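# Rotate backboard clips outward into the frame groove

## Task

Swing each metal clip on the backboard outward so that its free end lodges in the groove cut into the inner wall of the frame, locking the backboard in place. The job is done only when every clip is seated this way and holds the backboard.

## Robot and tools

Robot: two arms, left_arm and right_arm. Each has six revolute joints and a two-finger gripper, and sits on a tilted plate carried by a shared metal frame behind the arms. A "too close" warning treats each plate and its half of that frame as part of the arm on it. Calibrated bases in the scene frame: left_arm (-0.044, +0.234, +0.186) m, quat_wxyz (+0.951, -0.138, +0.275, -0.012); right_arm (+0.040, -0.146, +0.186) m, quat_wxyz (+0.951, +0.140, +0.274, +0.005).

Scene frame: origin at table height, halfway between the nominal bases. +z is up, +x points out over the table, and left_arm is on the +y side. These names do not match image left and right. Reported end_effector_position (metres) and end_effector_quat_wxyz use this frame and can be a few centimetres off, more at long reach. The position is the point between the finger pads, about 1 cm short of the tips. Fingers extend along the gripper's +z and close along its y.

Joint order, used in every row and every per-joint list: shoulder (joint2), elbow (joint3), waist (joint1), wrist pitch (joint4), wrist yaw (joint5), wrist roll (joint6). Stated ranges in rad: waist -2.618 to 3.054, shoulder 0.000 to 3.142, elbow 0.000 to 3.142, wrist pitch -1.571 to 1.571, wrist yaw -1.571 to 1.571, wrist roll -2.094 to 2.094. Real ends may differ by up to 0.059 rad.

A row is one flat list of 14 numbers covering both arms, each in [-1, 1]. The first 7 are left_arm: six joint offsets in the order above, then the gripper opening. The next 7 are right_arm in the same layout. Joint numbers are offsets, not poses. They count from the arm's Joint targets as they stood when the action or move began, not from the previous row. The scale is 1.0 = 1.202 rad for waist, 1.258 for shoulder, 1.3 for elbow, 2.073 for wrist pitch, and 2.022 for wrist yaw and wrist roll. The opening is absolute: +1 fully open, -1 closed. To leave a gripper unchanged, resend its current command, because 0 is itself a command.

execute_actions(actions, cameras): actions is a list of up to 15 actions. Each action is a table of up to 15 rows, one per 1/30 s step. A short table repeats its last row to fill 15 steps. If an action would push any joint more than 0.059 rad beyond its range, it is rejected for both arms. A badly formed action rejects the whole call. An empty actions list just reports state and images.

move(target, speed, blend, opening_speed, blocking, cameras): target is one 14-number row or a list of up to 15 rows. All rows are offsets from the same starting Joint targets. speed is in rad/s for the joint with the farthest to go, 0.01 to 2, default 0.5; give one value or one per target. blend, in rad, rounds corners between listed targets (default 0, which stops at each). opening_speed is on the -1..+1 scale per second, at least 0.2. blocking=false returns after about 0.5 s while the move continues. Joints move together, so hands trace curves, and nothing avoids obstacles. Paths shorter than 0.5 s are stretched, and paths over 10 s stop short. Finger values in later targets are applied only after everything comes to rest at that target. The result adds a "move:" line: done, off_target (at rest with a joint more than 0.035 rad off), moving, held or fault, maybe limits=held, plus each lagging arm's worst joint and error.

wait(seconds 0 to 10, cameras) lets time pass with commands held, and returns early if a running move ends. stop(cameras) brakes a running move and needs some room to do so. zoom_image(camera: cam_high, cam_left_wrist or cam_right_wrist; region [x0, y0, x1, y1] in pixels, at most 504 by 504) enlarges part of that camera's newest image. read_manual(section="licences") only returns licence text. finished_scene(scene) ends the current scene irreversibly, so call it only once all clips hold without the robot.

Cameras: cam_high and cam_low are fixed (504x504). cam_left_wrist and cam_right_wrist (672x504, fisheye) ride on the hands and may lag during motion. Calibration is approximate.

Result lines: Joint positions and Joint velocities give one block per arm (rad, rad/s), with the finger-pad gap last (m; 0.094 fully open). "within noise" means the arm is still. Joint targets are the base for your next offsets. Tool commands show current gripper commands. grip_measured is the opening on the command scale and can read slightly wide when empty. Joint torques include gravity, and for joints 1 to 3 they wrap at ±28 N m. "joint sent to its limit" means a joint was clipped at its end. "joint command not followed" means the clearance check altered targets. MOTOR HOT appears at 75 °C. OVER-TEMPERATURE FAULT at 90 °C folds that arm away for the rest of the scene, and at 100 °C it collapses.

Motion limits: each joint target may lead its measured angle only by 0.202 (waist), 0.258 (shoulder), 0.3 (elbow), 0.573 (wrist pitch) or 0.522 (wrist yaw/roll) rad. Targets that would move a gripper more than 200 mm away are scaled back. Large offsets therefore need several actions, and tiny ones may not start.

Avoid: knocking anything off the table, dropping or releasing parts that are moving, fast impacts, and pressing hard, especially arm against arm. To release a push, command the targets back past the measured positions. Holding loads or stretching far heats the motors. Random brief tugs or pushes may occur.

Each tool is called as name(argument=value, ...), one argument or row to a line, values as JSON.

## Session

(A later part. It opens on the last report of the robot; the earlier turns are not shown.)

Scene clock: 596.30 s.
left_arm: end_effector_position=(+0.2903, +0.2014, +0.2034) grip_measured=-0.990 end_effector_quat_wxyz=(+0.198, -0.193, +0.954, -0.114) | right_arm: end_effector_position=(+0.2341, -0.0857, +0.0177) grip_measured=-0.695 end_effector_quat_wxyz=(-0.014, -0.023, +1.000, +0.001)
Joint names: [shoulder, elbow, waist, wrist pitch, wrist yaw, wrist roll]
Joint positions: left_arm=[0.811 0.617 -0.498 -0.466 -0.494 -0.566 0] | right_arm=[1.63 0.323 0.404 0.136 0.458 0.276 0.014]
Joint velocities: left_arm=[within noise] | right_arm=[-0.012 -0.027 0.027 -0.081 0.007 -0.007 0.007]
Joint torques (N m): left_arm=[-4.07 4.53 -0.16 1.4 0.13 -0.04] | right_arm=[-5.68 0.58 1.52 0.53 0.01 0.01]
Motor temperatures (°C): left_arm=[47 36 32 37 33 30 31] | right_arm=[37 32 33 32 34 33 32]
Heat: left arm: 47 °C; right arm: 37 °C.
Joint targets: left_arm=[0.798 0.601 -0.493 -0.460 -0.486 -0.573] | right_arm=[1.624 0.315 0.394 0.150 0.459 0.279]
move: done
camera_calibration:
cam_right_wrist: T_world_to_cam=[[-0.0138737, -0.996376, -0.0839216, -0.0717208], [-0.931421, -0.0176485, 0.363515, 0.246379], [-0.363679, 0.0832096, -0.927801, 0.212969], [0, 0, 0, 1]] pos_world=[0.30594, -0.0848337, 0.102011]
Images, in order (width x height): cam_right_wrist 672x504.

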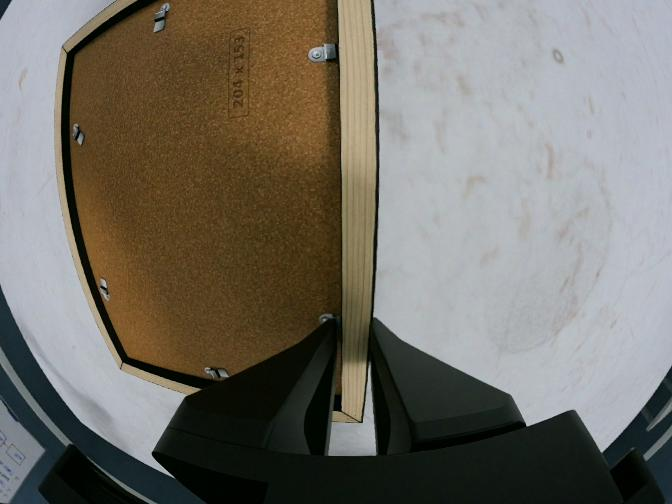

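Excellent. Open and raise.

move(
  target=[0,0,0,0,0,0,-1,0,0,0,0,0,0,-0.45],
  speed=0.1,
  opening_speed=1.0,
  cameras=[],
)

move(
  target=[0,0,0,0,0,0,-1,-0.12,0,0.055,-0.09,0.008,0.03,-0.38],
  speed=0.4,
  cameras=["cam_right_wrist"],
)

zoom_image(
  camera="cam_right_wrist",
  region=[250, 200, 450, 400],
)

Scene clock: 602.80 s.
left_arm: end_effector_position=(+0.2903, +0.2014, +0.2034) grip_measured=-0.990 end_effector_quat_wxyz=(+0.198, -0.193, +0.954, -0.114) | right_arm: end_effector_position=(+0.2344, -0.0878, +0.0179) grip_measured=-0.452 end_effector_quat_wxyz=(-0.013, -0.023, +1.000, -0.004)
Joint names: [shoulder, elbow, waist, wrist pitch, wrist yaw, wrist roll]
Joint positions: left_arm=[0.811 0.617 -0.498 -0.466 -0.494 -0.566 0] | right_arm=[1.628 0.321 0.404 0.136 0.469 0.277 0.026]
Joint velocities: within noise
Joint torques (N m): left_arm=[-4.1 4.52 -0.14 1.4 0.13 -0.05] | right_arm=[-5.48 1.09 1.46 0.53 -0.1 0]
Motor temperatures (°C): left_arm=[47 36 32 37 33 30 31] | right_arm=[38 32 33 31 34 33 32]
Heat: left arm: 47 °C; right arm: 38 °C.
Joint targets: left_arm=[0.798 0.601 -0.493 -0.460 -0.486 -0.573] | right_arm=[1.625 0.315 0.394 0.150 0.459 0.279]
move: done
No camera images: "cameras" was empty.

Scene clock: 604.00 s.
left_arm: end_effector_position=(+0.2903, +0.2014, +0.2034) grip_measured=-0.990 end_effector_quat_wxyz=(+0.198, -0.193, +0.954, -0.114) | right_arm: end_effector_position=(+0.2349, -0.0871, +0.0392) grip_measured=-0.382 end_effector_quat_wxyz=(-0.013, -0.016, +1.000, +0.005)
Joint names: [shoulder, elbow, waist, wrist pitch, wrist yaw, wrist roll]
Joint positions: left_arm=[0.811 0.617 -0.498 -0.466 -0.494 -0.566 0] | right_arm=[1.488 0.321 0.446 -0.018 0.469 0.332 0.029]
Joint velocities: within noise
Joint torques (N m): left_arm=[-4.12 4.53 -0.18 1.4 0.14 -0.05] | right_arm=[-6.17 1.91 2.99 0.26 0.04 0.07]
Motor temperatures (°C): left_arm=[47 36 32 37 33 30 31] | right_arm=[38 32 33 31 34 33 32]
Heat: left arm: 47 °C; right arm: 38 °C.
Joint targets: left_arm=[0.798 0.601 -0.493 -0.460 -0.486 -0.573] | right_arm=[1.473 0.315 0.461 -0.037 0.476 0.340]
move: done
camera_calibration:
cam_right_wrist: T_world_to_cam=[[-0.0284024, -0.995542, -0.0899389, -0.0676407], [-0.932481, -0.0060253, 0.361169, 0.24059], [-0.360101, 0.0941244, -0.928153, 0.233492], [0, 0, 0, 1]] pos_world=[0.306505, -0.0878669, 0.123739]
Images, in order (width x height): cam_right_wrist 672x504.

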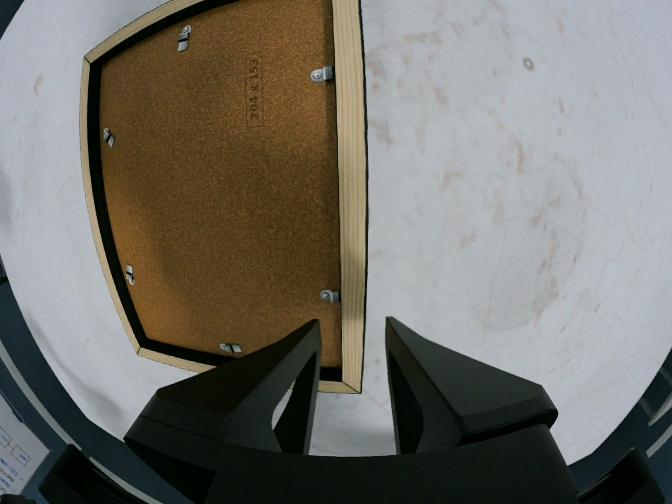

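Scaled by 2.520 from the camera's 672x504 image, which has a finer 960x720 frame.

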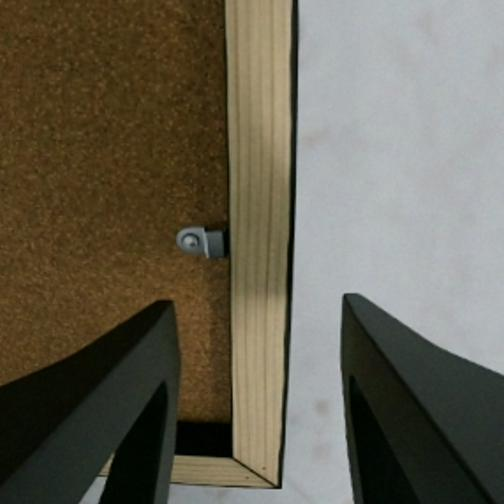

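move(
  target=[
    [0,0,0,0,0,0,-1,-0.026,0.0115,0.132,-0.006,0.0267,-0.267,-0.38],
    [0,0,0,0,0,0,-1,0.2886,0.0615,0.3319,0.0299,0.0673,-0.5485,-0.38],
  ],
  speed=0.6,
  blend=0.05,
  cameras=["cam_right_wrist"],
)

zoom_image(
  camera="cam_right_wrist",
  region=[250, 200, 450, 400],
)

Scene clock: 654.47 s.
left_arm: end_effector_position=(+0.2903, +0.2014, +0.2034) grip_measured=-0.990 end_effector_quat_wxyz=(+0.198, -0.193, +0.954, -0.114) | right_arm: end_effector_position=(+0.1878, -0.0231, +0.0377) grip_measured=-0.382 end_effector_quat_wxyz=(+0.015, +0.709, -0.705, +0.003)
Joint names: [shoulder, elbow, waist, wrist pitch, wrist yaw, wrist roll]
Joint positions: left_arm=[0.811 0.617 -0.498 -0.466 -0.494 -0.566 0] | right_arm=[1.823 0.383 0.842 0.009 0.608 -0.76 0.029]
Joint velocities: within noise
Joint torques (N m): left_arm=[-4.12 4.53 -0.17 1.4 0.14 -0.04] | right_arm=[-3.6 3.07 4.37 0.49 0.04 -0.06]
Motor temperatures (°C): left_arm=[47 36 32 37 33 30 31] | right_arm=[38 32 33 31 34 33 32]
Heat: left arm: 47 °C; right arm: 38 °C.
Joint targets: left_arm=[0.798 0.601 -0.493 -0.460 -0.486 -0.573] | right_arm=[1.837 0.395 0.860 0.025 0.612 -0.769]
move: done
camera_calibration:
cam_right_wrist: T_world_to_cam=[[0.993794, -0.0525825, -0.098019, -0.175293], [-0.0138424, -0.932823, 0.360069, 0.00372173], [-0.110368, -0.356478, -0.927762, 0.15171], [0, 0, 0, 1]] pos_world=[0.191001, 0.0483359, 0.122229]
Images, in order (width x height): cam_right_wrist 672x504.

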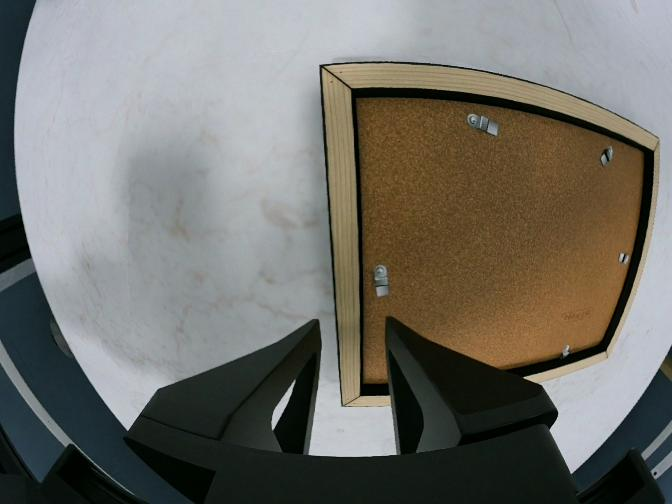

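Scaled by 2.520 from the camera's 672x504 image, which has a finer 960x720 frame.

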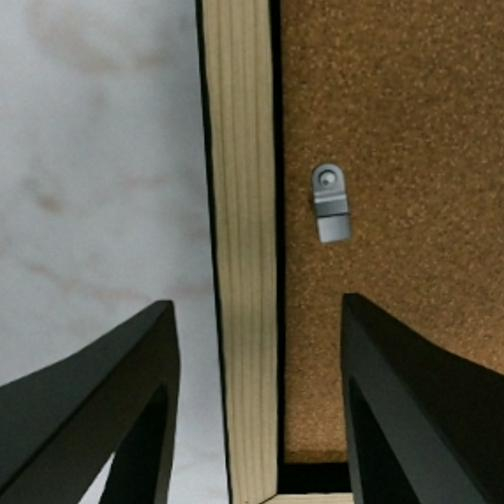

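move(
  target=[0,0,0,0,0,0,-1,0.101,0.01,-0.074,0.0791,-0.0168,-0.041,-0.38],
  speed=0.15,
  cameras=["cam_right_wrist"],
)

zoom_image(
  camera="cam_right_wrist",
  region=[290, 250, 420, 350],
)

Scene clock: 692.07 s.
left_arm: end_effector_position=(+0.2903, +0.2014, +0.2034) grip_measured=-0.990 end_effector_quat_wxyz=(+0.198, -0.193, +0.954, -0.114) | right_arm: end_effector_position=(+0.1901, -0.0184, +0.0173) grip_measured=-0.382 end_effector_quat_wxyz=(+0.014, +0.714, -0.700, +0.001)
Joint names: [shoulder, elbow, waist, wrist pitch, wrist yaw, wrist roll]
Joint positions: left_arm=[0.811 0.617 -0.498 -0.466 -0.494 -0.566 0] | right_arm=[1.935 0.399 0.788 0.146 0.597 -0.841 0.029]
Joint velocities: within noise
Joint torques (N m): left_arm=[-4.11 4.53 -0.14 1.39 0.13 -0.06] | right_arm=[-2.73 2.06 1.85 0.77 -0.21 -0.15]
Motor temperatures (°C): left_arm=[46 36 32 37 33 30 31] | right_arm=[37 32 34 31 34 33 32]
Heat: left arm: 46 °C; right arm: 37 °C.
Joint targets: left_arm=[0.798 0.601 -0.493 -0.460 -0.486 -0.573] | right_arm=[1.964 0.408 0.771 0.189 0.578 -0.852]
move: off_target (right_arm); right_arm: the wrist pitch is farthest, 0.043 rad from its target
camera_calibration:
cam_right_wrist: T_world_to_cam=[[0.994367, -0.0384037, -0.0987908, -0.179141], [-0.000672975, -0.934321, 0.356432, 0.0130538], [-0.105991, -0.354358, -0.929084, 0.134005], [0, 0, 0, 1]] pos_world=[0.192344, 0.0528026, 0.102152]
Images, in order (width x height): cam_right_wrist 672x504.

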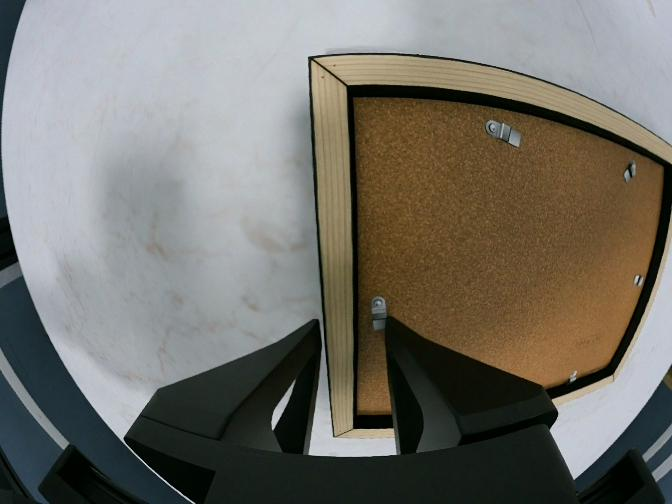

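Scaled by 3.877 from the camera's 672x504 image, which has a finer 960x720 frame.

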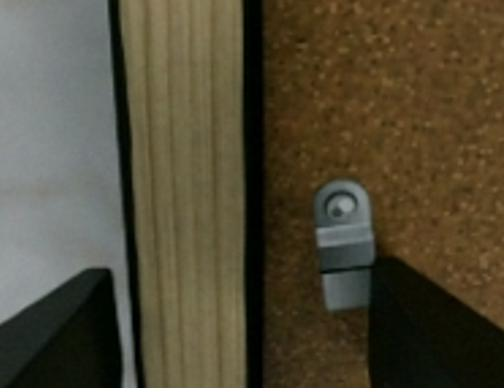

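move(
  target=[
    [0,0,0,0,0,0,-1,-0.0588,0,0.0241,-0.0285,0.0035,0.006,-0.33],
    [0,0,0,0,0,0,-1,-0.0533,0.0138,0.0366,-0.0357,0.006,0.011,-0.33],
    [0,0,0,0,0,0,-1,0.0032,0.0138,0.0116,-0.0116,0.002,0.004,-0.33],
  ],
  speed=0.15,
  cameras=["cam_right_wrist"],
)

zoom_image(
  camera="cam_right_wrist",
  region=[290, 250, 420, 350],
)

Scene clock: 729.00 s.
left_arm: end_effector_position=(+0.2903, +0.2014, +0.2034) grip_measured=-0.990 end_effector_quat_wxyz=(+0.198, -0.193, +0.954, -0.114) | right_arm: end_effector_position=(+0.1935, -0.0125, +0.0172) grip_measured=-0.332 end_effector_quat_wxyz=(+0.010, +0.714, -0.700, -0.001)
Joint names: [shoulder, elbow, waist, wrist pitch, wrist yaw, wrist roll]
Joint positions: left_arm=[0.811 0.617 -0.498 -0.466 -0.494 -0.566 0] | right_arm=[1.942 0.419 0.793 0.138 0.593 -0.84 0.031]
Joint velocities: within noise
Joint torques (N m): left_arm=[-4.1 4.49 -0.16 1.39 0.13 -0.03] | right_arm=[-3.25 2.25 2.62 0.67 -0.12 -0.08]
Motor temperatures (°C): left_arm=[46 36 32 37 33 30 31] | right_arm=[36 32 33 32 34 33 32]
Heat: left arm: 46 °C; right arm: 36 °C.
Joint targets: left_arm=[0.798 0.601 -0.493 -0.460 -0.486 -0.573] | right_arm=[1.968 0.426 0.784 0.165 0.582 -0.844]
move: done
camera_calibration:
cam_right_wrist: T_world_to_cam=[[0.994556, -0.0377888, -0.0971083, -0.18231], [-0.00157101, -0.937257, 0.348635, 0.0188518], [-0.10419, -0.346585, -0.932214, 0.136123], [0, 0, 0, 1]] pos_world=[0.195529, 0.0579577, 0.102619]
Images, in order (width x height): cam_right_wrist 672x504.

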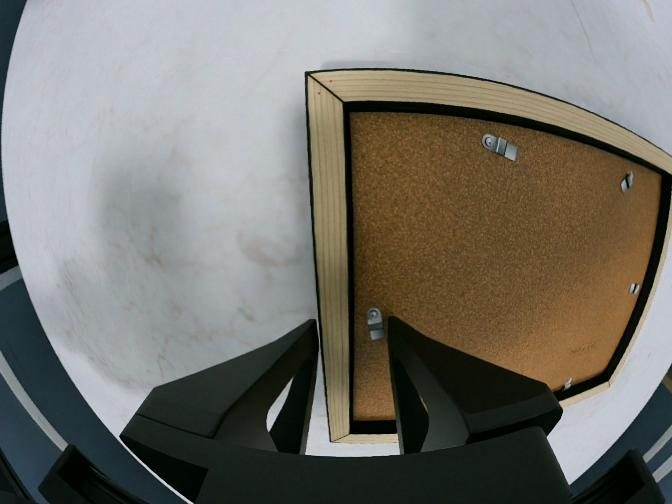

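Scaled by 3.877 from the camera's 672x504 image, which has a finer 960x720 frame.

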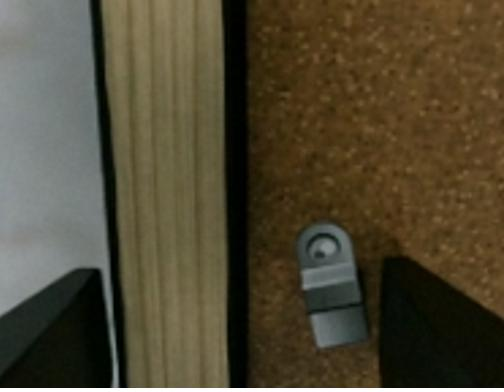

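move(
  target=[0,0,0,0,0,0,-1,0,-0.03,0.0283,0.0048,0.0015,0.008,-0.70],
  speed=0.022,
  opening_speed=0.2,
  cameras=["cam_right_wrist"],
)

zoom_image(
  camera="cam_right_wrist",
  region=[290, 250, 420, 350],
)

Scene clock: 744.83 s.
left_arm: end_effector_position=(+0.2903, +0.2014, +0.2034) grip_measured=-0.990 end_effector_quat_wxyz=(+0.198, -0.193, +0.954, -0.114) | right_arm: end_effector_position=(+0.1870, -0.0132, +0.0173) grip_measured=-0.698 end_effector_quat_wxyz=(+0.008, +0.714, -0.700, -0.005)
Joint names: [shoulder, elbow, waist, wrist pitch, wrist yaw, wrist roll]
Joint positions: left_arm=[0.811 0.617 -0.498 -0.466 -0.494 -0.566 0] | right_arm=[1.947 0.396 0.804 0.164 0.587 -0.828 0.014]
Joint velocities: within noise
Joint torques (N m): left_arm=[-4.1 4.52 -0.17 1.4 0.13 -0.05] | right_arm=[-3.62 0.5 4.41 0.52 -0.04 -0.03]
Motor temperatures (°C): left_arm=[46 36 32 37 33 30 31] | right_arm=[36 32 33 32 34 33 31]
Heat: left arm: 46 °C; right arm: 36 °C.
Joint targets: left_arm=[0.798 0.601 -0.493 -0.460 -0.486 -0.573] | right_arm=[1.968 0.387 0.819 0.175 0.585 -0.828]
move: done
camera_calibration:
cam_right_wrist: T_world_to_cam=[[0.994274, -0.0387635, -0.099587, -0.17584], [-0.00253167, -0.940176, 0.34068, 0.0183769], [-0.106835, -0.338477, -0.93489, 0.135983], [0, 0, 0, 1]] pos_world=[0.189408, 0.0564886, 0.103357]
Images, in order (width x height): cam_right_wrist 672x504.

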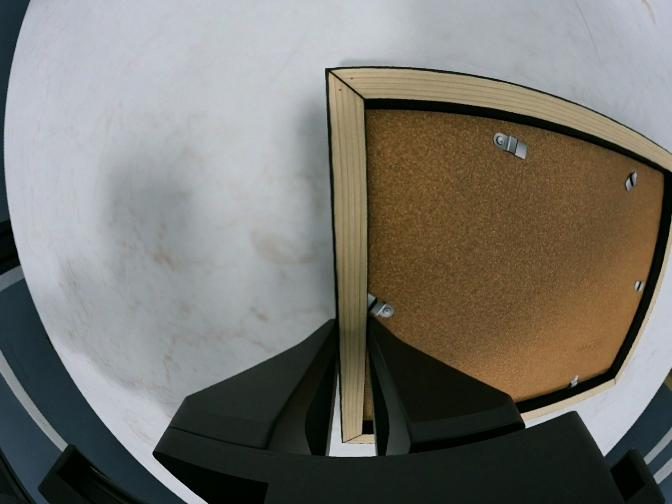

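Scaled by 3.877 from the camera's 672x504 image, which has a finer 960x720 frame.

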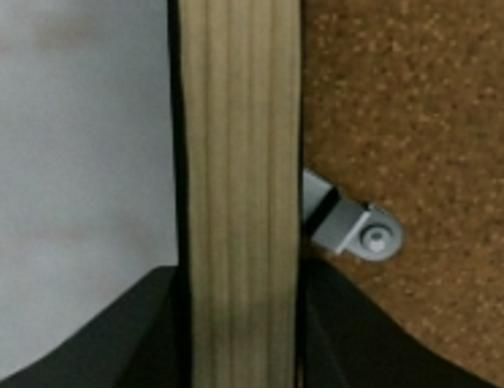

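move(
  target=[0,0,0,0,0,0,-1,0,0,0,0,0,0,-0.38],
  opening_speed=1.0,
  cameras=[],
)

move(
  target=[
    [0,0,0,0,0,0,-1,-0.0851,0.0069,0.0233,-0.0487,0.0074,0.0138,-0.38],
    [0,0,0,0,0,0,-1,-0.0048,0.0869,0.0616,-0.0738,0.0148,0.0485,-0.38],
  ],
  speed=0.25,
  cameras=["cam_right_wrist"],
)

zoom_image(
  camera="cam_right_wrist",
  region=[290, 290, 420, 390],
)

Scene clock: 932.07 s.
left_arm: end_effector_position=(+0.2903, +0.2014, +0.2034) grip_measured=-0.990 end_effector_quat_wxyz=(+0.198, -0.193, +0.954, -0.114) | right_arm: end_effector_position=(+0.1870, -0.0132, +0.0174) grip_measured=-0.382 end_effector_quat_wxyz=(+0.008, +0.714, -0.700, -0.005)
Joint names: [shoulder, elbow, waist, wrist pitch, wrist yaw, wrist roll]
Joint positions: left_arm=[0.811 0.617 -0.498 -0.466 -0.494 -0.566 0] | right_arm=[1.947 0.396 0.804 0.164 0.587 -0.828 0.029]
Joint velocities: within noise
Joint torques (N m): left_arm=[-4.11 4.53 -0.18 1.39 0.13 -0.05] | right_arm=[-3.71 0.64 4.19 0.51 -0.01 0.02]
Motor temperatures (°C): left_arm=[44 36 32 37 33 30 31] | right_arm=[35 31 35 31 34 33 31]
Heat: left arm: 44 °C; right arm: 35 °C.
Joint targets: left_arm=[0.798 0.601 -0.493 -0.460 -0.486 -0.573] | right_arm=[1.968 0.387 0.818 0.175 0.585 -0.828]
move: done
No camera images: "cameras" was empty.

Scene clock: 933.57 s.
left_arm: end_effector_position=(+0.2903, +0.2014, +0.2034) grip_measured=-0.990 end_effector_quat_wxyz=(+0.198, -0.193, +0.954, -0.114) | right_arm: end_effector_position=(+0.1997, +0.0104, +0.0284) grip_measured=-0.382 end_effector_quat_wxyz=(-0.002, +0.707, -0.707, +0.001)
Joint names: [shoulder, elbow, waist, wrist pitch, wrist yaw, wrist roll]
Joint positions: left_arm=[0.811 0.617 -0.498 -0.466 -0.494 -0.566 0] | right_arm=[1.944 0.492 0.874 0.042 0.611 -0.738 0.029]
Joint velocities: within noise
Joint torques (N m): left_arm=[-4.1 4.52 -0.17 1.4 0.13 -0.04] | right_arm=[-4.36 2.89 4.81 0.25 0.08 0.05]
Motor temperatures (°C): left_arm=[44 36 32 37 33 30 31] | right_arm=[35 31 35 31 34 33 31]
Heat: left arm: 44 °C; right arm: 35 °C.
Joint targets: left_arm=[0.798 0.601 -0.493 -0.460 -0.486 -0.573] | right_arm=[1.962 0.500 0.893 0.022 0.615 -0.730]
move: done
camera_calibration:
cam_right_wrist: T_world_to_cam=[[0.995273, -0.0580907, -0.0778219, -0.187023], [-0.0287298, -0.94162, 0.335451, 0.042228], [-0.0927652, -0.331629, -0.938838, 0.15296], [0, 0, 0, 1]] pos_world=[0.201542, 0.0796246, 0.114885]
Images, in order (width x height): cam_right_wrist 672x504.

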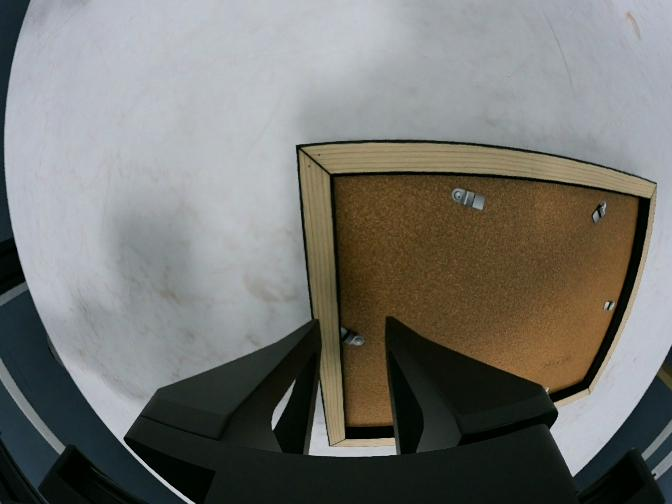

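Scaled by 3.877 from the camera's 672x504 image, which has a finer 960x720 frame.

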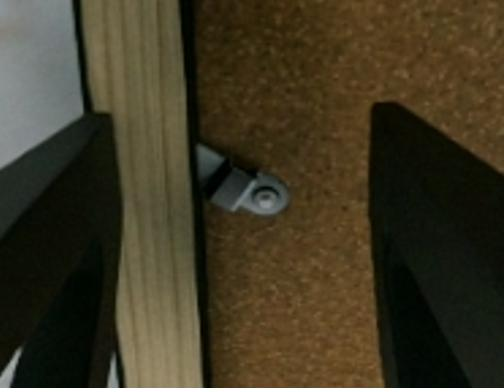

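move(
  target=[
    [0,0,0,0,0,0,-1,0.0087,-0.0385,0.0017,0.0299,-0.001,0.001,-0.38],
    [0,0,0,0,0,0,-1,0.0588,-0.0292,-0.0416,0.067,-0.0089,-0.0203,-0.38],
  ],
  speed=0.15,
  cameras=["cam_right_wrist"],
)

zoom_image(
  camera="cam_right_wrist",
  region=[290, 290, 420, 390],
)

Scene clock: 968.67 s.
left_arm: end_effector_position=(+0.2903, +0.2014, +0.2034) grip_measured=-0.990 end_effector_quat_wxyz=(+0.198, -0.193, +0.954, -0.114) | right_arm: end_effector_position=(+0.1869, +0.0041, +0.0171) grip_measured=-0.382 end_effector_quat_wxyz=(+0.006, +0.714, -0.700, +0.002)
Joint names: [shoulder, elbow, waist, wrist pitch, wrist yaw, wrist roll]
Joint positions: left_arm=[0.811 0.617 -0.498 -0.466 -0.494 -0.566 0] | right_arm=[2.006 0.459 0.863 0.125 0.61 -0.759 0.029]
Joint velocities: within noise
Joint torques (N m): left_arm=[-4.11 4.53 -0.17 1.39 0.12 -0.04] | right_arm=[-3.14 1.88 1.85 0.77 -0.11 -0.13]
Motor temperatures (°C): left_arm=[44 36 32 37 33 30 31] | right_arm=[36 31 35 31 34 33 31]
Heat: left arm: 44 °C; right arm: 36 °C.
Joint targets: left_arm=[0.798 0.601 -0.493 -0.460 -0.486 -0.573] | right_arm=[2.036 0.463 0.842 0.161 0.597 -0.770]
move: off_target (right_arm); right_arm: the wrist pitch is farthest, 0.036 rad from its target
camera_calibration:
cam_right_wrist: T_world_to_cam=[[0.995401, -0.0395852, -0.0872363, -0.175478], [-0.00694127, -0.938042, 0.346453, 0.0354578], [-0.0955457, -0.344254, -0.934002, 0.139518], [0, 0, 0, 1]] pos_world=[0.188247, 0.0743441, 0.102718]
Images, in order (width x height): cam_right_wrist 672x504.

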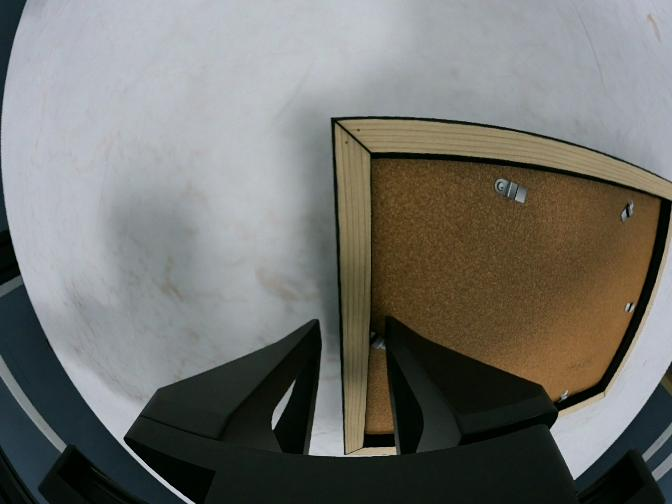

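Scaled by 3.877 from the camera's 672x504 image, which has a finer 960x720 frame.

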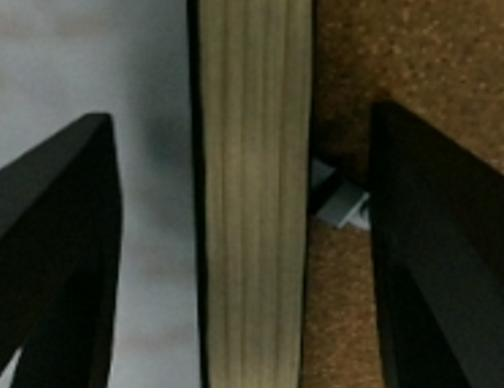

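move(
  target=[
    [0,0,0,0,0,0,-1,-0.0922,0.0092,0.0483,-0.056,0.0114,0.0247,-0.38],
    [0,0,0,0,0,0,-1,-0.0143,0.0123,0.0067,-0.0082,0.0015,0.0005,-0.38],
  ],
  speed=0.15,
  cameras=["cam_right_wrist"],
)

zoom_image(
  camera="cam_right_wrist",
  region=[290, 290, 420, 390],
)

Scene clock: 1000.33 s.
left_arm: end_effector_position=(+0.2903, +0.2014, +0.2034) grip_measured=-0.990 end_effector_quat_wxyz=(+0.198, -0.193, +0.954, -0.114) | right_arm: end_effector_position=(+0.1913, +0.0063, +0.0175) grip_measured=-0.382 end_effector_quat_wxyz=(+0.001, +0.710, -0.704, +0.003)
Joint names: [shoulder, elbow, waist, wrist pitch, wrist yaw, wrist roll]
Joint positions: left_arm=[0.811 0.617 -0.498 -0.466 -0.494 -0.566 0] | right_arm=[2.001 0.466 0.86 0.128 0.612 -0.761 0.029]
Joint velocities: within noise
Joint torques (N m): left_arm=[-4.1 4.51 -0.16 1.39 0.12 -0.04] | right_arm=[-4.41 2.65 2.86 0.55 -0.13 -0.09]
Motor temperatures (°C): left_arm=[44 36 32 37 33 30 31] | right_arm=[35 31 34 31 34 33 31]
Heat: left arm: 44 °C; right arm: 35 °C.
Joint targets: left_arm=[0.798 0.601 -0.493 -0.460 -0.486 -0.573] | right_arm=[2.018 0.478 0.851 0.144 0.600 -0.770]
move: done
camera_calibration:
cam_right_wrist: T_world_to_cam=[[0.995692, -0.0485301, -0.0790094, -0.179875], [-0.018726, -0.939784, 0.341256, 0.0398129], [-0.090813, -0.338306, -0.936644, 0.140178], [0, 0, 0, 1]] pos_world=[0.192576, 0.0761092, 0.103498]
Images, in order (width x height): cam_right_wrist 672x504.

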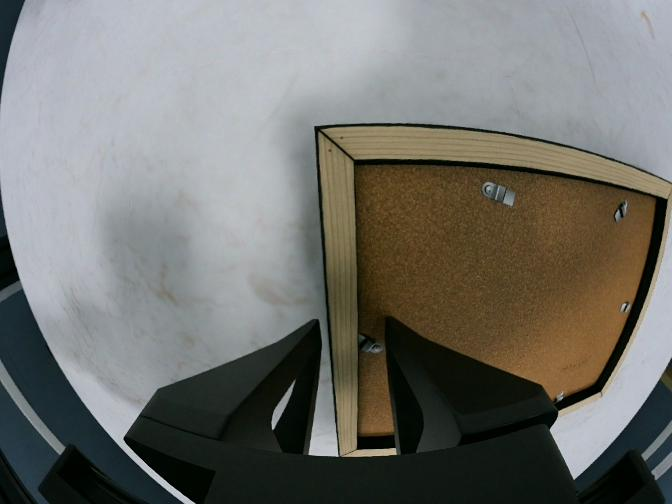

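Scaled by 3.877 from the camera's 672x504 image, which has a finer 960x720 frame.

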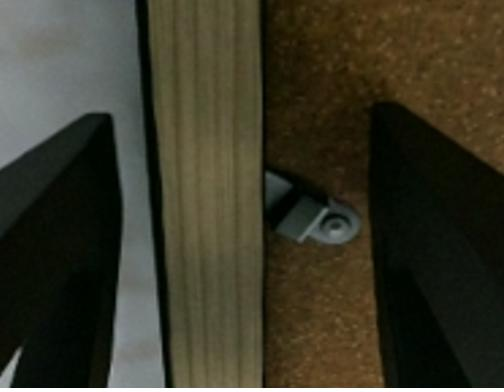

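move(
  target=[0,0,0,0,0,0,-1,0.008,0.0062,0.0225,-0.012,0.003,0.013,-0.38],
  speed=0.1,
  cameras=["cam_right_wrist"],
)

zoom_image(
  camera="cam_right_wrist",
  region=[290, 290, 420, 390],
)

Scene clock: 1031.00 s.
left_arm: end_effector_position=(+0.2903, +0.2014, +0.2034) grip_measured=-0.990 end_effector_quat_wxyz=(+0.198, -0.193, +0.954, -0.114) | right_arm: end_effector_position=(+0.1934, +0.0094, +0.0171) grip_measured=-0.382 end_effector_quat_wxyz=(-0.002, +0.706, -0.708, +0.003)
Joint names: [shoulder, elbow, waist, wrist pitch, wrist yaw, wrist roll]
Joint positions: left_arm=[0.811 0.617 -0.498 -0.466 -0.494 -0.566 0] | right_arm=[2.006 0.476 0.861 0.129 0.612 -0.751 0.029]
Joint velocities: within noise
Joint torques (N m): left_arm=[-4.12 4.55 -0.17 1.4 0.13 -0.05] | right_arm=[-3.9 2.52 4.92 0.37 -0.08 0.06]
Motor temperatures (°C): left_arm=[43 36 32 37 33 30 31] | right_arm=[35 31 34 31 34 33 31]
Heat: left arm: 43 °C; right arm: 35 °C.
Joint targets: left_arm=[0.798 0.601 -0.493 -0.460 -0.486 -0.573] | right_arm=[2.028 0.486 0.878 0.119 0.606 -0.743]
move: done
camera_calibration:
cam_right_wrist: T_world_to_cam=[[0.995297, -0.0608128, -0.0754078, -0.18173], [-0.0319048, -0.940759, 0.337571, 0.0454738], [-0.0914692, -0.333577, -0.938275, 0.141129], [0, 0, 0, 1]] pos_world=[0.195235, 0.0788059, 0.103364]
Images, in order (width x height): cam_right_wrist 672x504.

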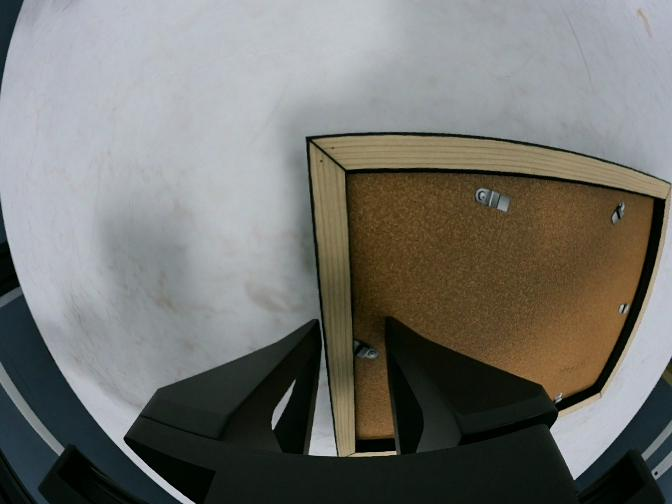

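Scaled by 3.877 from the camera's 672x504 image, which has a finer 960x720 frame.

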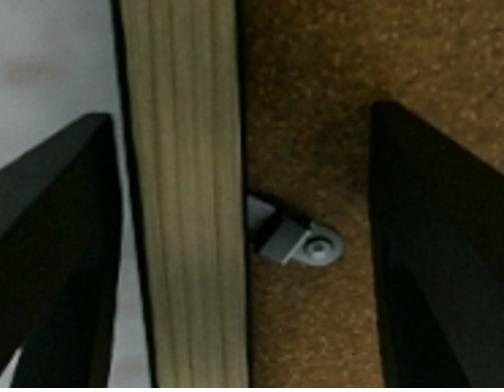

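move(
  target=[0,0,0,0,0,0,-1,0.0016,-0.03,0.0067,0.0077,0.002,0.009,-0.70],
  speed=0.022,
  opening_speed=0.2,
  cameras=["cam_right_wrist"],
)

zoom_image(
  camera="cam_right_wrist",
  region=[290, 290, 420, 390],
)

Scene clock: 1042.83 s.
left_arm: end_effector_position=(+0.2903, +0.2014, +0.2034) grip_measured=-0.990 end_effector_quat_wxyz=(+0.198, -0.193, +0.954, -0.114) | right_arm: end_effector_position=(+0.1880, +0.0080, +0.0173) grip_measured=-0.698 end_effector_quat_wxyz=(-0.001, +0.704, -0.710, +0.000)
Joint names: [shoulder, elbow, waist, wrist pitch, wrist yaw, wrist roll]
Joint positions: left_arm=[0.811 0.617 -0.498 -0.466 -0.494 -0.566 0] | right_arm=[2.01 0.461 0.87 0.139 0.609 -0.734 0.014]
Joint velocities: within noise
Joint torques (N m): left_arm=[-4.11 4.49 -0.17 1.39 0.13 -0.04] | right_arm=[-4.01 0.29 4.74 0.36 0.02 0.08]
Motor temperatures (°C): left_arm=[43 36 32 37 33 30 31] | right_arm=[35 31 35 31 34 33 31]
Heat: left arm: 43 °C; right arm: 35 °C.
Joint targets: left_arm=[0.798 0.601 -0.493 -0.460 -0.486 -0.573] | right_arm=[2.030 0.448 0.886 0.135 0.610 -0.725]
move: done
camera_calibration:
cam_right_wrist: T_world_to_cam=[[0.99464, -0.0653877, -0.080093, -0.176144], [-0.0348715, -0.941395, 0.335499, 0.0445706], [-0.0973366, -0.330908, -0.93863, 0.141469], [0, 0, 0, 1]] pos_world=[0.190525, 0.0772541, 0.103726]
Images, in order (width x height): cam_right_wrist 672x504.

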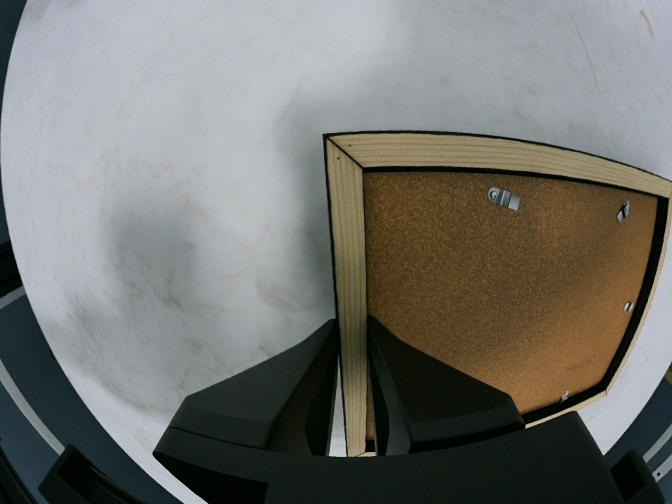

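Scaled by 3.877 from the camera's 672x504 image, which has a finer 960x720 frame.

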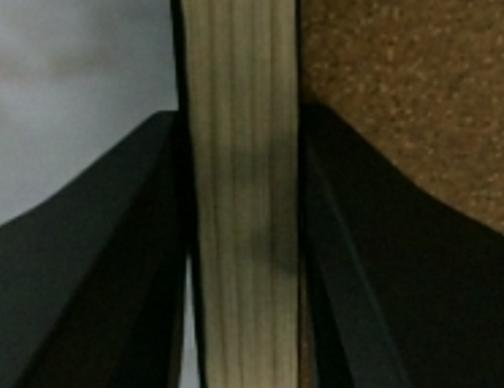

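Open and look.

move(
  target=[0,0,0,0,0,0,-1,0,0,0,0,0,0,-0.42],
  opening_speed=1.0,
  cameras=["cam_right_wrist"],
)

zoom_image(
  camera="cam_right_wrist",
  region=[290, 290, 420, 390],
)

Scene clock: 1047.90 s.
left_arm: end_effector_position=(+0.2903, +0.2014, +0.2034) grip_measured=-0.990 end_effector_quat_wxyz=(+0.198, -0.193, +0.954, -0.114) | right_arm: end_effector_position=(+0.1878, +0.0081, +0.0173) grip_measured=-0.422 end_effector_quat_wxyz=(-0.001, +0.704, -0.711, +0.000)
Joint names: [shoulder, elbow, waist, wrist pitch, wrist yaw, wrist roll]
Joint positions: left_arm=[0.811 0.617 -0.498 -0.466 -0.494 -0.566 0] | right_arm=[2.01 0.46 0.87 0.14 0.608 -0.733 0.027]
Joint velocities: within noise
Joint torques (N m): left_arm=[-4.11 4.56 -0.16 1.4 0.13 -0.04] | right_arm=[-3.97 0.5 4.71 0.41 0.04 0.08]
Motor temperatures (°C): left_arm=[43 36 32 37 33 30 31] | right_arm=[35 31 35 31 34 33 31]
Heat: left arm: 43 °C; right arm: 35 °C.
Joint targets: left_arm=[0.798 0.601 -0.493 -0.460 -0.486 -0.573] | right_arm=[2.030 0.447 0.886 0.135 0.610 -0.725]
move: done
camera_calibration:
cam_right_wrist: T_world_to_cam=[[0.994522, -0.0666808, -0.0804929, -0.175987], [-0.0360344, -0.941598, 0.334806, 0.0448824], [-0.098117, -0.330071, -0.938843, 0.141623], [0, 0, 0, 1]] pos_world=[0.190536, 0.0772718, 0.103769]
Images, in order (width x height): cam_right_wrist 672x504.

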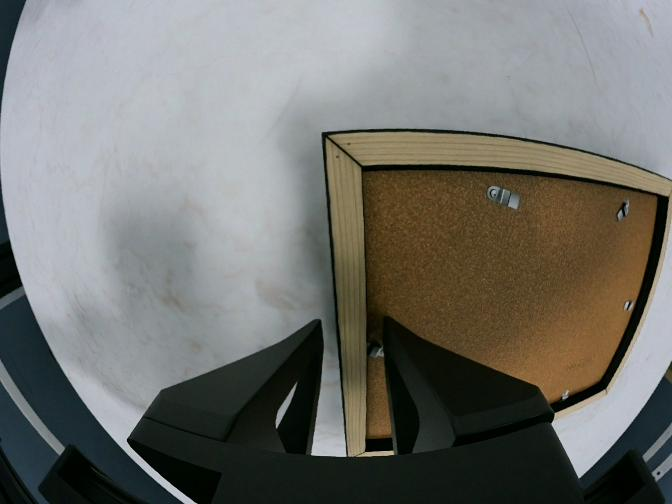

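Scaled by 3.877 from the camera's 672x504 image, which has a finer 960x720 frame.

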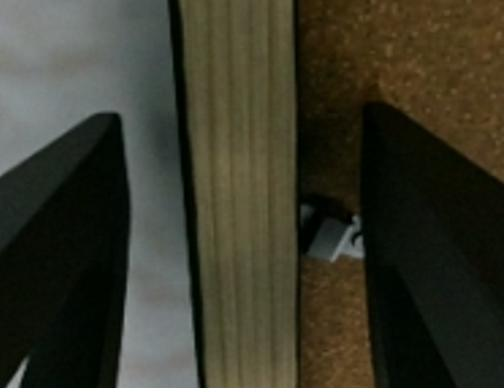

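move(
  target=[0,0,0,0,0,0,-1,-0.075,0.01,0.025,-0.035,0.003,0.015,-0.33],
  speed=0.25,
  cameras=["cam_right_wrist"],
)

zoom_image(
  camera="cam_right_wrist",
  region=[320, 300, 400, 370],
)

Scene clock: 1055.70 s.
left_arm: end_effector_position=(+0.2903, +0.2014, +0.2034) grip_measured=-0.990 end_effector_quat_wxyz=(+0.198, -0.193, +0.954, -0.114) | right_arm: end_effector_position=(+0.1920, +0.0106, +0.0291) grip_measured=-0.332 end_effector_quat_wxyz=(-0.010, +0.700, -0.714, -0.001)
Joint names: [shoulder, elbow, waist, wrist pitch, wrist yaw, wrist roll]
Joint positions: left_arm=[0.811 0.617 -0.498 -0.466 -0.494 -0.566 0] | right_arm=[1.95 0.46 0.897 0.082 0.612 -0.703 0.031]
Joint velocities: within noise
Joint torques (N m): left_arm=[-4.11 4.53 -0.16 1.4 0.13 -0.05] | right_arm=[-7.19 1.96 5.01 0.25 0.08 0.07]
Motor temperatures (°C): left_arm=[43 36 32 37 33 30 31] | right_arm=[36 31 35 31 34 33 31]
Heat: left arm: 43 °C; right arm: 36 °C.
Joint targets: left_arm=[0.798 0.601 -0.493 -0.460 -0.486 -0.573] | right_arm=[1.935 0.460 0.916 0.062 0.616 -0.695]
move: done
camera_calibration:
cam_right_wrist: T_world_to_cam=[[0.994667, -0.0753131, -0.0704623, -0.179236], [-0.0487289, -0.945309, 0.322514, 0.0462437], [-0.0908982, -0.317361, -0.943938, 0.152603], [0, 0, 0, 1]] pos_world=[0.194405, 0.0786461, 0.116504]
Images, in order (width x height): cam_right_wrist 672x504.

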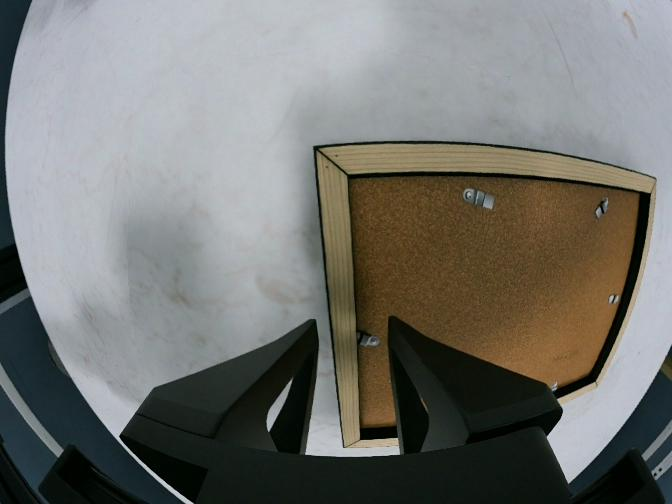

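Scaled by 6.300 from the camera's 672x504 image, which has a finer 960x720 frame.

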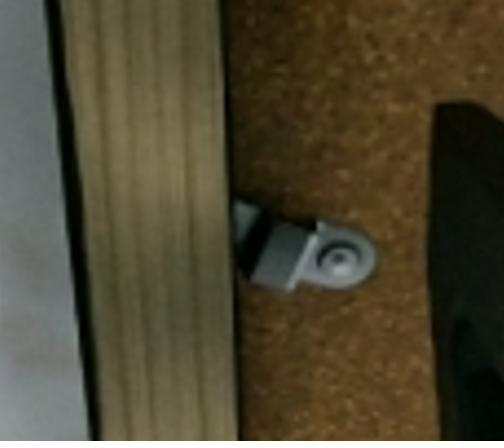

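move(
  target=[0,0,0,0,0,0,-1,0.062,0.0138,-0.0616,0.0381,-0.0094,-0.0381,-0.36],
  speed=0.15,
  cameras=["cam_right_wrist"],
)

zoom_image(
  camera="cam_right_wrist",
  region=[290, 290, 420, 390],
)

Scene clock: 1076.83 s.
left_arm: end_effector_position=(+0.2903, +0.2014, +0.2034) grip_measured=-0.990 end_effector_quat_wxyz=(+0.198, -0.193, +0.954, -0.114) | right_arm: end_effector_position=(+0.1936, +0.0062, +0.0173) grip_measured=-0.358 end_effector_quat_wxyz=(+0.001, +0.707, -0.707, +0.002)
Joint names: [shoulder, elbow, waist, wrist pitch, wrist yaw, wrist roll]
Joint positions: left_arm=[0.811 0.617 -0.498 -0.466 -0.494 -0.566 0] | right_arm=[1.996 0.469 0.851 0.125 0.609 -0.763 0.03]
Joint velocities: within noise
Joint torques (N m): left_arm=[-4.11 4.53 -0.16 1.4 0.12 -0.04] | right_arm=[-4.21 2.45 2.91 0.6 -0.13 -0.06]
Motor temperatures (°C): left_arm=[43 36 32 37 33 30 31] | right_arm=[37 31 35 31 34 33 31]
Heat: left arm: 43 °C; right arm: 37 °C.
Joint targets: left_arm=[0.798 0.601 -0.493 -0.460 -0.486 -0.573] | right_arm=[2.013 0.478 0.842 0.141 0.597 -0.772]
move: done
camera_calibration:
cam_right_wrist: T_world_to_cam=[[0.995194, -0.0567799, -0.0797819, -0.182083], [-0.0263519, -0.939965, 0.340251, 0.0412672], [-0.0943116, -0.336513, -0.936944, 0.140867], [0, 0, 0, 1]] pos_world=[0.195581, 0.0758545, 0.103416]
Images, in order (width x height): cam_right_wrist 672x504.

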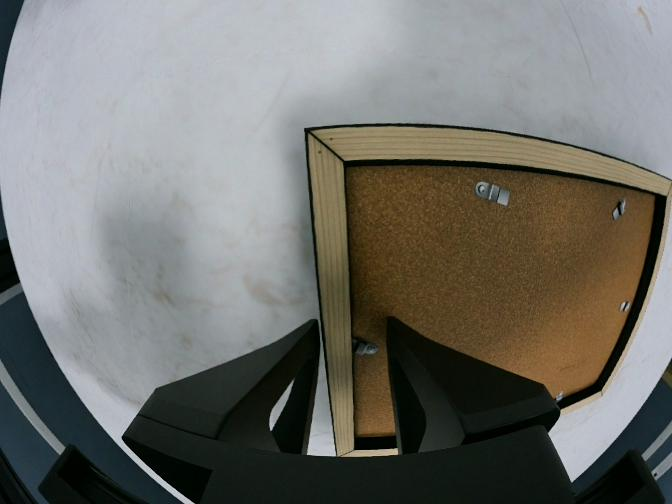

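Scaled by 3.877 from the camera's 672x504 image, which has a finer 960x720 frame.

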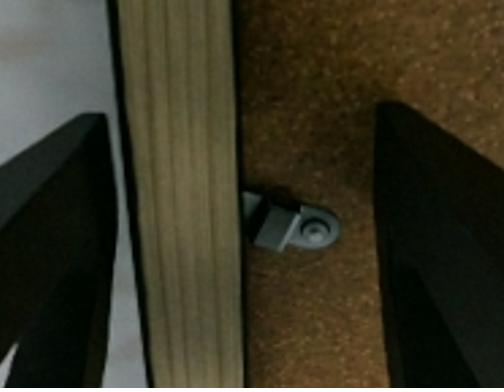

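move(
  target=[0,0,0,0,0,0,-1,0.0,-0.0292,0.03,0.0043,0.004,0.012,-0.70],
  speed=0.022,
  opening_speed=0.2,
  cameras=[],
)

move(
  target=[0,0,0,0,0,0,-1,0,0,0,0,0,0,-0.42],
  opening_speed=1.0,
  cameras=[],
)

move(
  target=[0,0,0,0,0,0,-1,-0.075,0.01,0.025,-0.035,0.003,0.015,-0.33],
  speed=0.25,
  cameras=["cam_right_wrist"],
)

zoom_image(
  camera="cam_right_wrist",
  region=[320, 300, 400, 370],
)

Scene clock: 1091.53 s.
left_arm: end_effector_position=(+0.2903, +0.2014, +0.2034) grip_measured=-0.990 end_effector_quat_wxyz=(+0.198, -0.193, +0.954, -0.114) | right_arm: end_effector_position=(+0.1880, +0.0055, +0.0179) grip_measured=-0.698 end_effector_quat_wxyz=(+0.000, +0.708, -0.707, -0.003)
Joint names: [shoulder, elbow, waist, wrist pitch, wrist yaw, wrist roll]
Joint positions: left_arm=[0.811 0.617 -0.498 -0.466 -0.494 -0.566 0] | right_arm=[1.996 0.451 0.859 0.141 0.6 -0.756 0.014]
Joint velocities: within noise
Joint torques (N m): left_arm=[-4.11 4.53 -0.2 1.4 0.12 -0.05] | right_arm=[-4.14 0.62 4.78 0.5 0.02 0.09]
Motor temperatures (°C): left_arm=[43 36 32 37 33 30 31] | right_arm=[36 31 35 31 34 33 31]
Heat: left arm: 43 °C; right arm: 36 °C.
Joint targets: left_arm=[0.798 0.601 -0.493 -0.460 -0.486 -0.573] | right_arm=[2.013 0.440 0.878 0.150 0.605 -0.747]
move: done
No camera images: "cameras" was empty.

Scene clock: 1092.03 s.
left_arm: end_effector_position=(+0.2903, +0.2014, +0.2034) grip_measured=-0.990 end_effector_quat_wxyz=(+0.198, -0.193, +0.954, -0.114) | right_arm: end_effector_position=(+0.1880, +0.0050, +0.0179) grip_measured=-0.422 end_effector_quat_wxyz=(+0.000, +0.707, -0.707, -0.002)
Joint names: [shoulder, elbow, waist, wrist pitch, wrist yaw, wrist roll]
Joint positions: left_arm=[0.811 0.617 -0.498 -0.466 -0.494 -0.566 0] | right_arm=[1.996 0.45 0.859 0.141 0.602 -0.755 0.027]
Joint velocities: within noise
Joint torques (N m): left_arm=[-4.08 4.52 -0.17 1.4 0.13 -0.04] | right_arm=[-4.12 0.76 5.05 0.52 -0.02 0.1]
Motor temperatures (°C): left_arm=[43 36 32 37 33 30 31] | right_arm=[36 31 35 31 34 33 31]
Heat: left arm: 43 °C; right arm: 36 °C.
Joint targets: left_arm=[0.798 0.601 -0.493 -0.460 -0.486 -0.573] | right_arm=[2.013 0.440 0.878 0.150 0.605 -0.747]
move: done
No camera images: "cameras" was empty.

Scene clock: 1093.07 s.
left_arm: end_effector_position=(+0.2903, +0.2014, +0.2034) grip_measured=-0.990 end_effector_quat_wxyz=(+0.198, -0.193, +0.954, -0.114) | right_arm: end_effector_position=(+0.1947, +0.0103, +0.0302) grip_measured=-0.332 end_effector_quat_wxyz=(-0.016, +0.702, -0.712, -0.003)
Joint names: [shoulder, elbow, waist, wrist pitch, wrist yaw, wrist roll]
Joint positions: left_arm=[0.811 0.617 -0.498 -0.466 -0.494 -0.566 0] | right_arm=[1.934 0.45 0.889 0.098 0.608 -0.725 0.031]
Joint velocities: within noise
Joint torques (N m): left_arm=[-4.07 4.53 -0.18 1.39 0.13 -0.04] | right_arm=[-7.13 2.13 4.97 0.29 0.01 0.08]
Motor temperatures (°C): left_arm=[43 36 32 37 33 30 31] | right_arm=[36 31 35 31 34 33 31]
Heat: left arm: 43 °C; right arm: 36 °C.
Joint targets: left_arm=[0.798 0.601 -0.493 -0.460 -0.486 -0.573] | right_arm=[1.919 0.453 0.908 0.078 0.611 -0.717]
move: done
camera_calibration:
cam_right_wrist: T_world_to_cam=[[0.995381, -0.0706767, -0.0649708, -0.182182], [-0.0470931, -0.949213, 0.311089, 0.0457662], [-0.0836579, -0.306593, -0.948157, 0.152377], [0, 0, 0, 1]] pos_world=[0.196243, 0.0772834, 0.118403]
Images, in order (width x height): cam_right_wrist 672x504.

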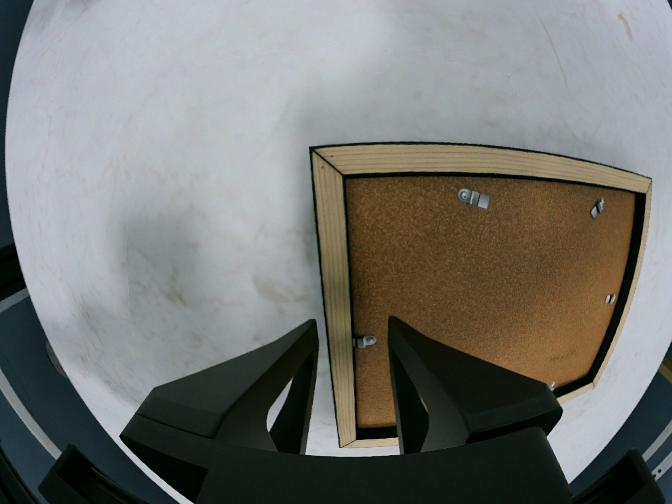

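Scaled by 6.300 from the camera's 672x504 image, which has a finer 960x720 frame.

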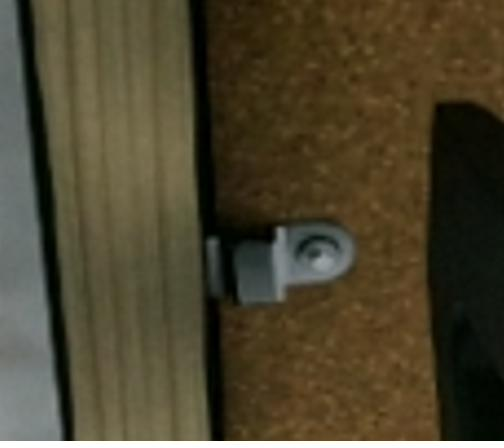

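move(
  target=[
    [0,0,0,0,0,0,-1,-0.2138,0.0746,-0.0233,-0.0617,-0.0054,0.1073,-0.70],
    [0,0,0,0,0,0,-1,-0.0946,0.4438,-0.2895,-0.2402,-0.0401,0.5623,-0.70],
    [0,0,0,0,0,0,-1,-0.0199,0.4538,-0.327,-0.205,-0.0504,0.5757,-0.70],
  ],
  speed=[0.7,0.7,0.3],
  blend=[0.08,0.03,0],
  opening_speed=1.0,
  cameras=["cam_right_wrist"],
)

zoom_image(
  camera="cam_right_wrist",
  region=[270, 200, 430, 340],
)

Scene clock: 1154.83 s.
left_arm: end_effector_position=(+0.2903, +0.2014, +0.2034) grip_measured=-0.990 end_effector_quat_wxyz=(+0.198, -0.193, +0.954, -0.114) | right_arm: end_effector_position=(+0.3748, -0.0055, +0.0326) grip_measured=-0.698 end_effector_quat_wxyz=(-0.007, -0.001, +1.000, -0.003)
Joint names: [shoulder, elbow, waist, wrist pitch, wrist yaw, wrist roll]
Joint positions: left_arm=[0.811 0.617 -0.498 -0.466 -0.494 -0.566 0] | right_arm=[1.878 1.025 0.521 -0.364 0.515 0.438 0.014]
Joint velocities: within noise
Joint torques (N m): left_arm=[-4.11 4.52 -0.13 1.39 0.13 -0.04] | right_arm=[-7.69 5.46 3.47 0.59 -0.02 0.04]
Motor temperatures (°C): left_arm=[43 36 32 37 33 30 31] | right_arm=[37 31 35 31 34 33 31]
Heat: left arm: 43 °C; right arm: 37 °C.
Joint targets: left_arm=[0.798 0.601 -0.493 -0.460 -0.486 -0.573] | right_arm=[1.894 1.043 0.515 -0.347 0.509 0.447]
move: done
camera_calibration:
cam_right_wrist: T_world_to_cam=[[-0.056179, -0.995619, -0.0747414, 0.0268694], [-0.93635, 0.0265554, 0.350062, 0.375933], [-0.346544, 0.0896502, -0.93374, 0.265158], [0, 0, 0, 1]] pos_world=[0.445403, -0.00700283, 0.117997]
Images, in order (width x height): cam_right_wrist 672x504.

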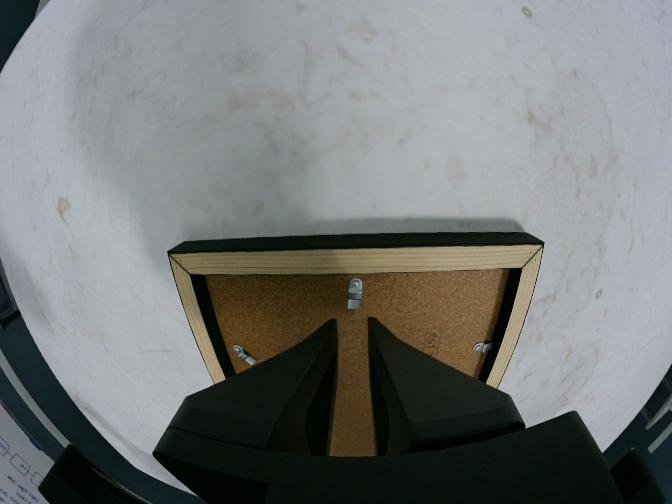

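Scaled by 3.150 from the camera's 672x504 image, which has a finer 960x720 frame.

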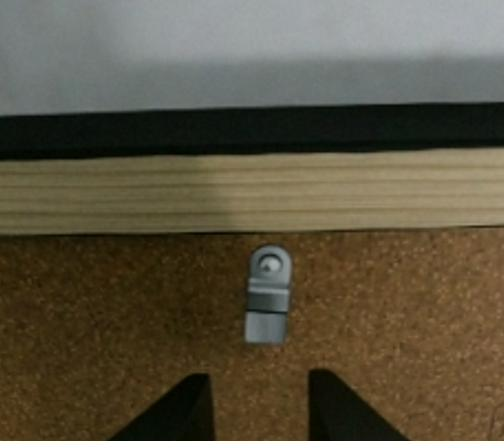

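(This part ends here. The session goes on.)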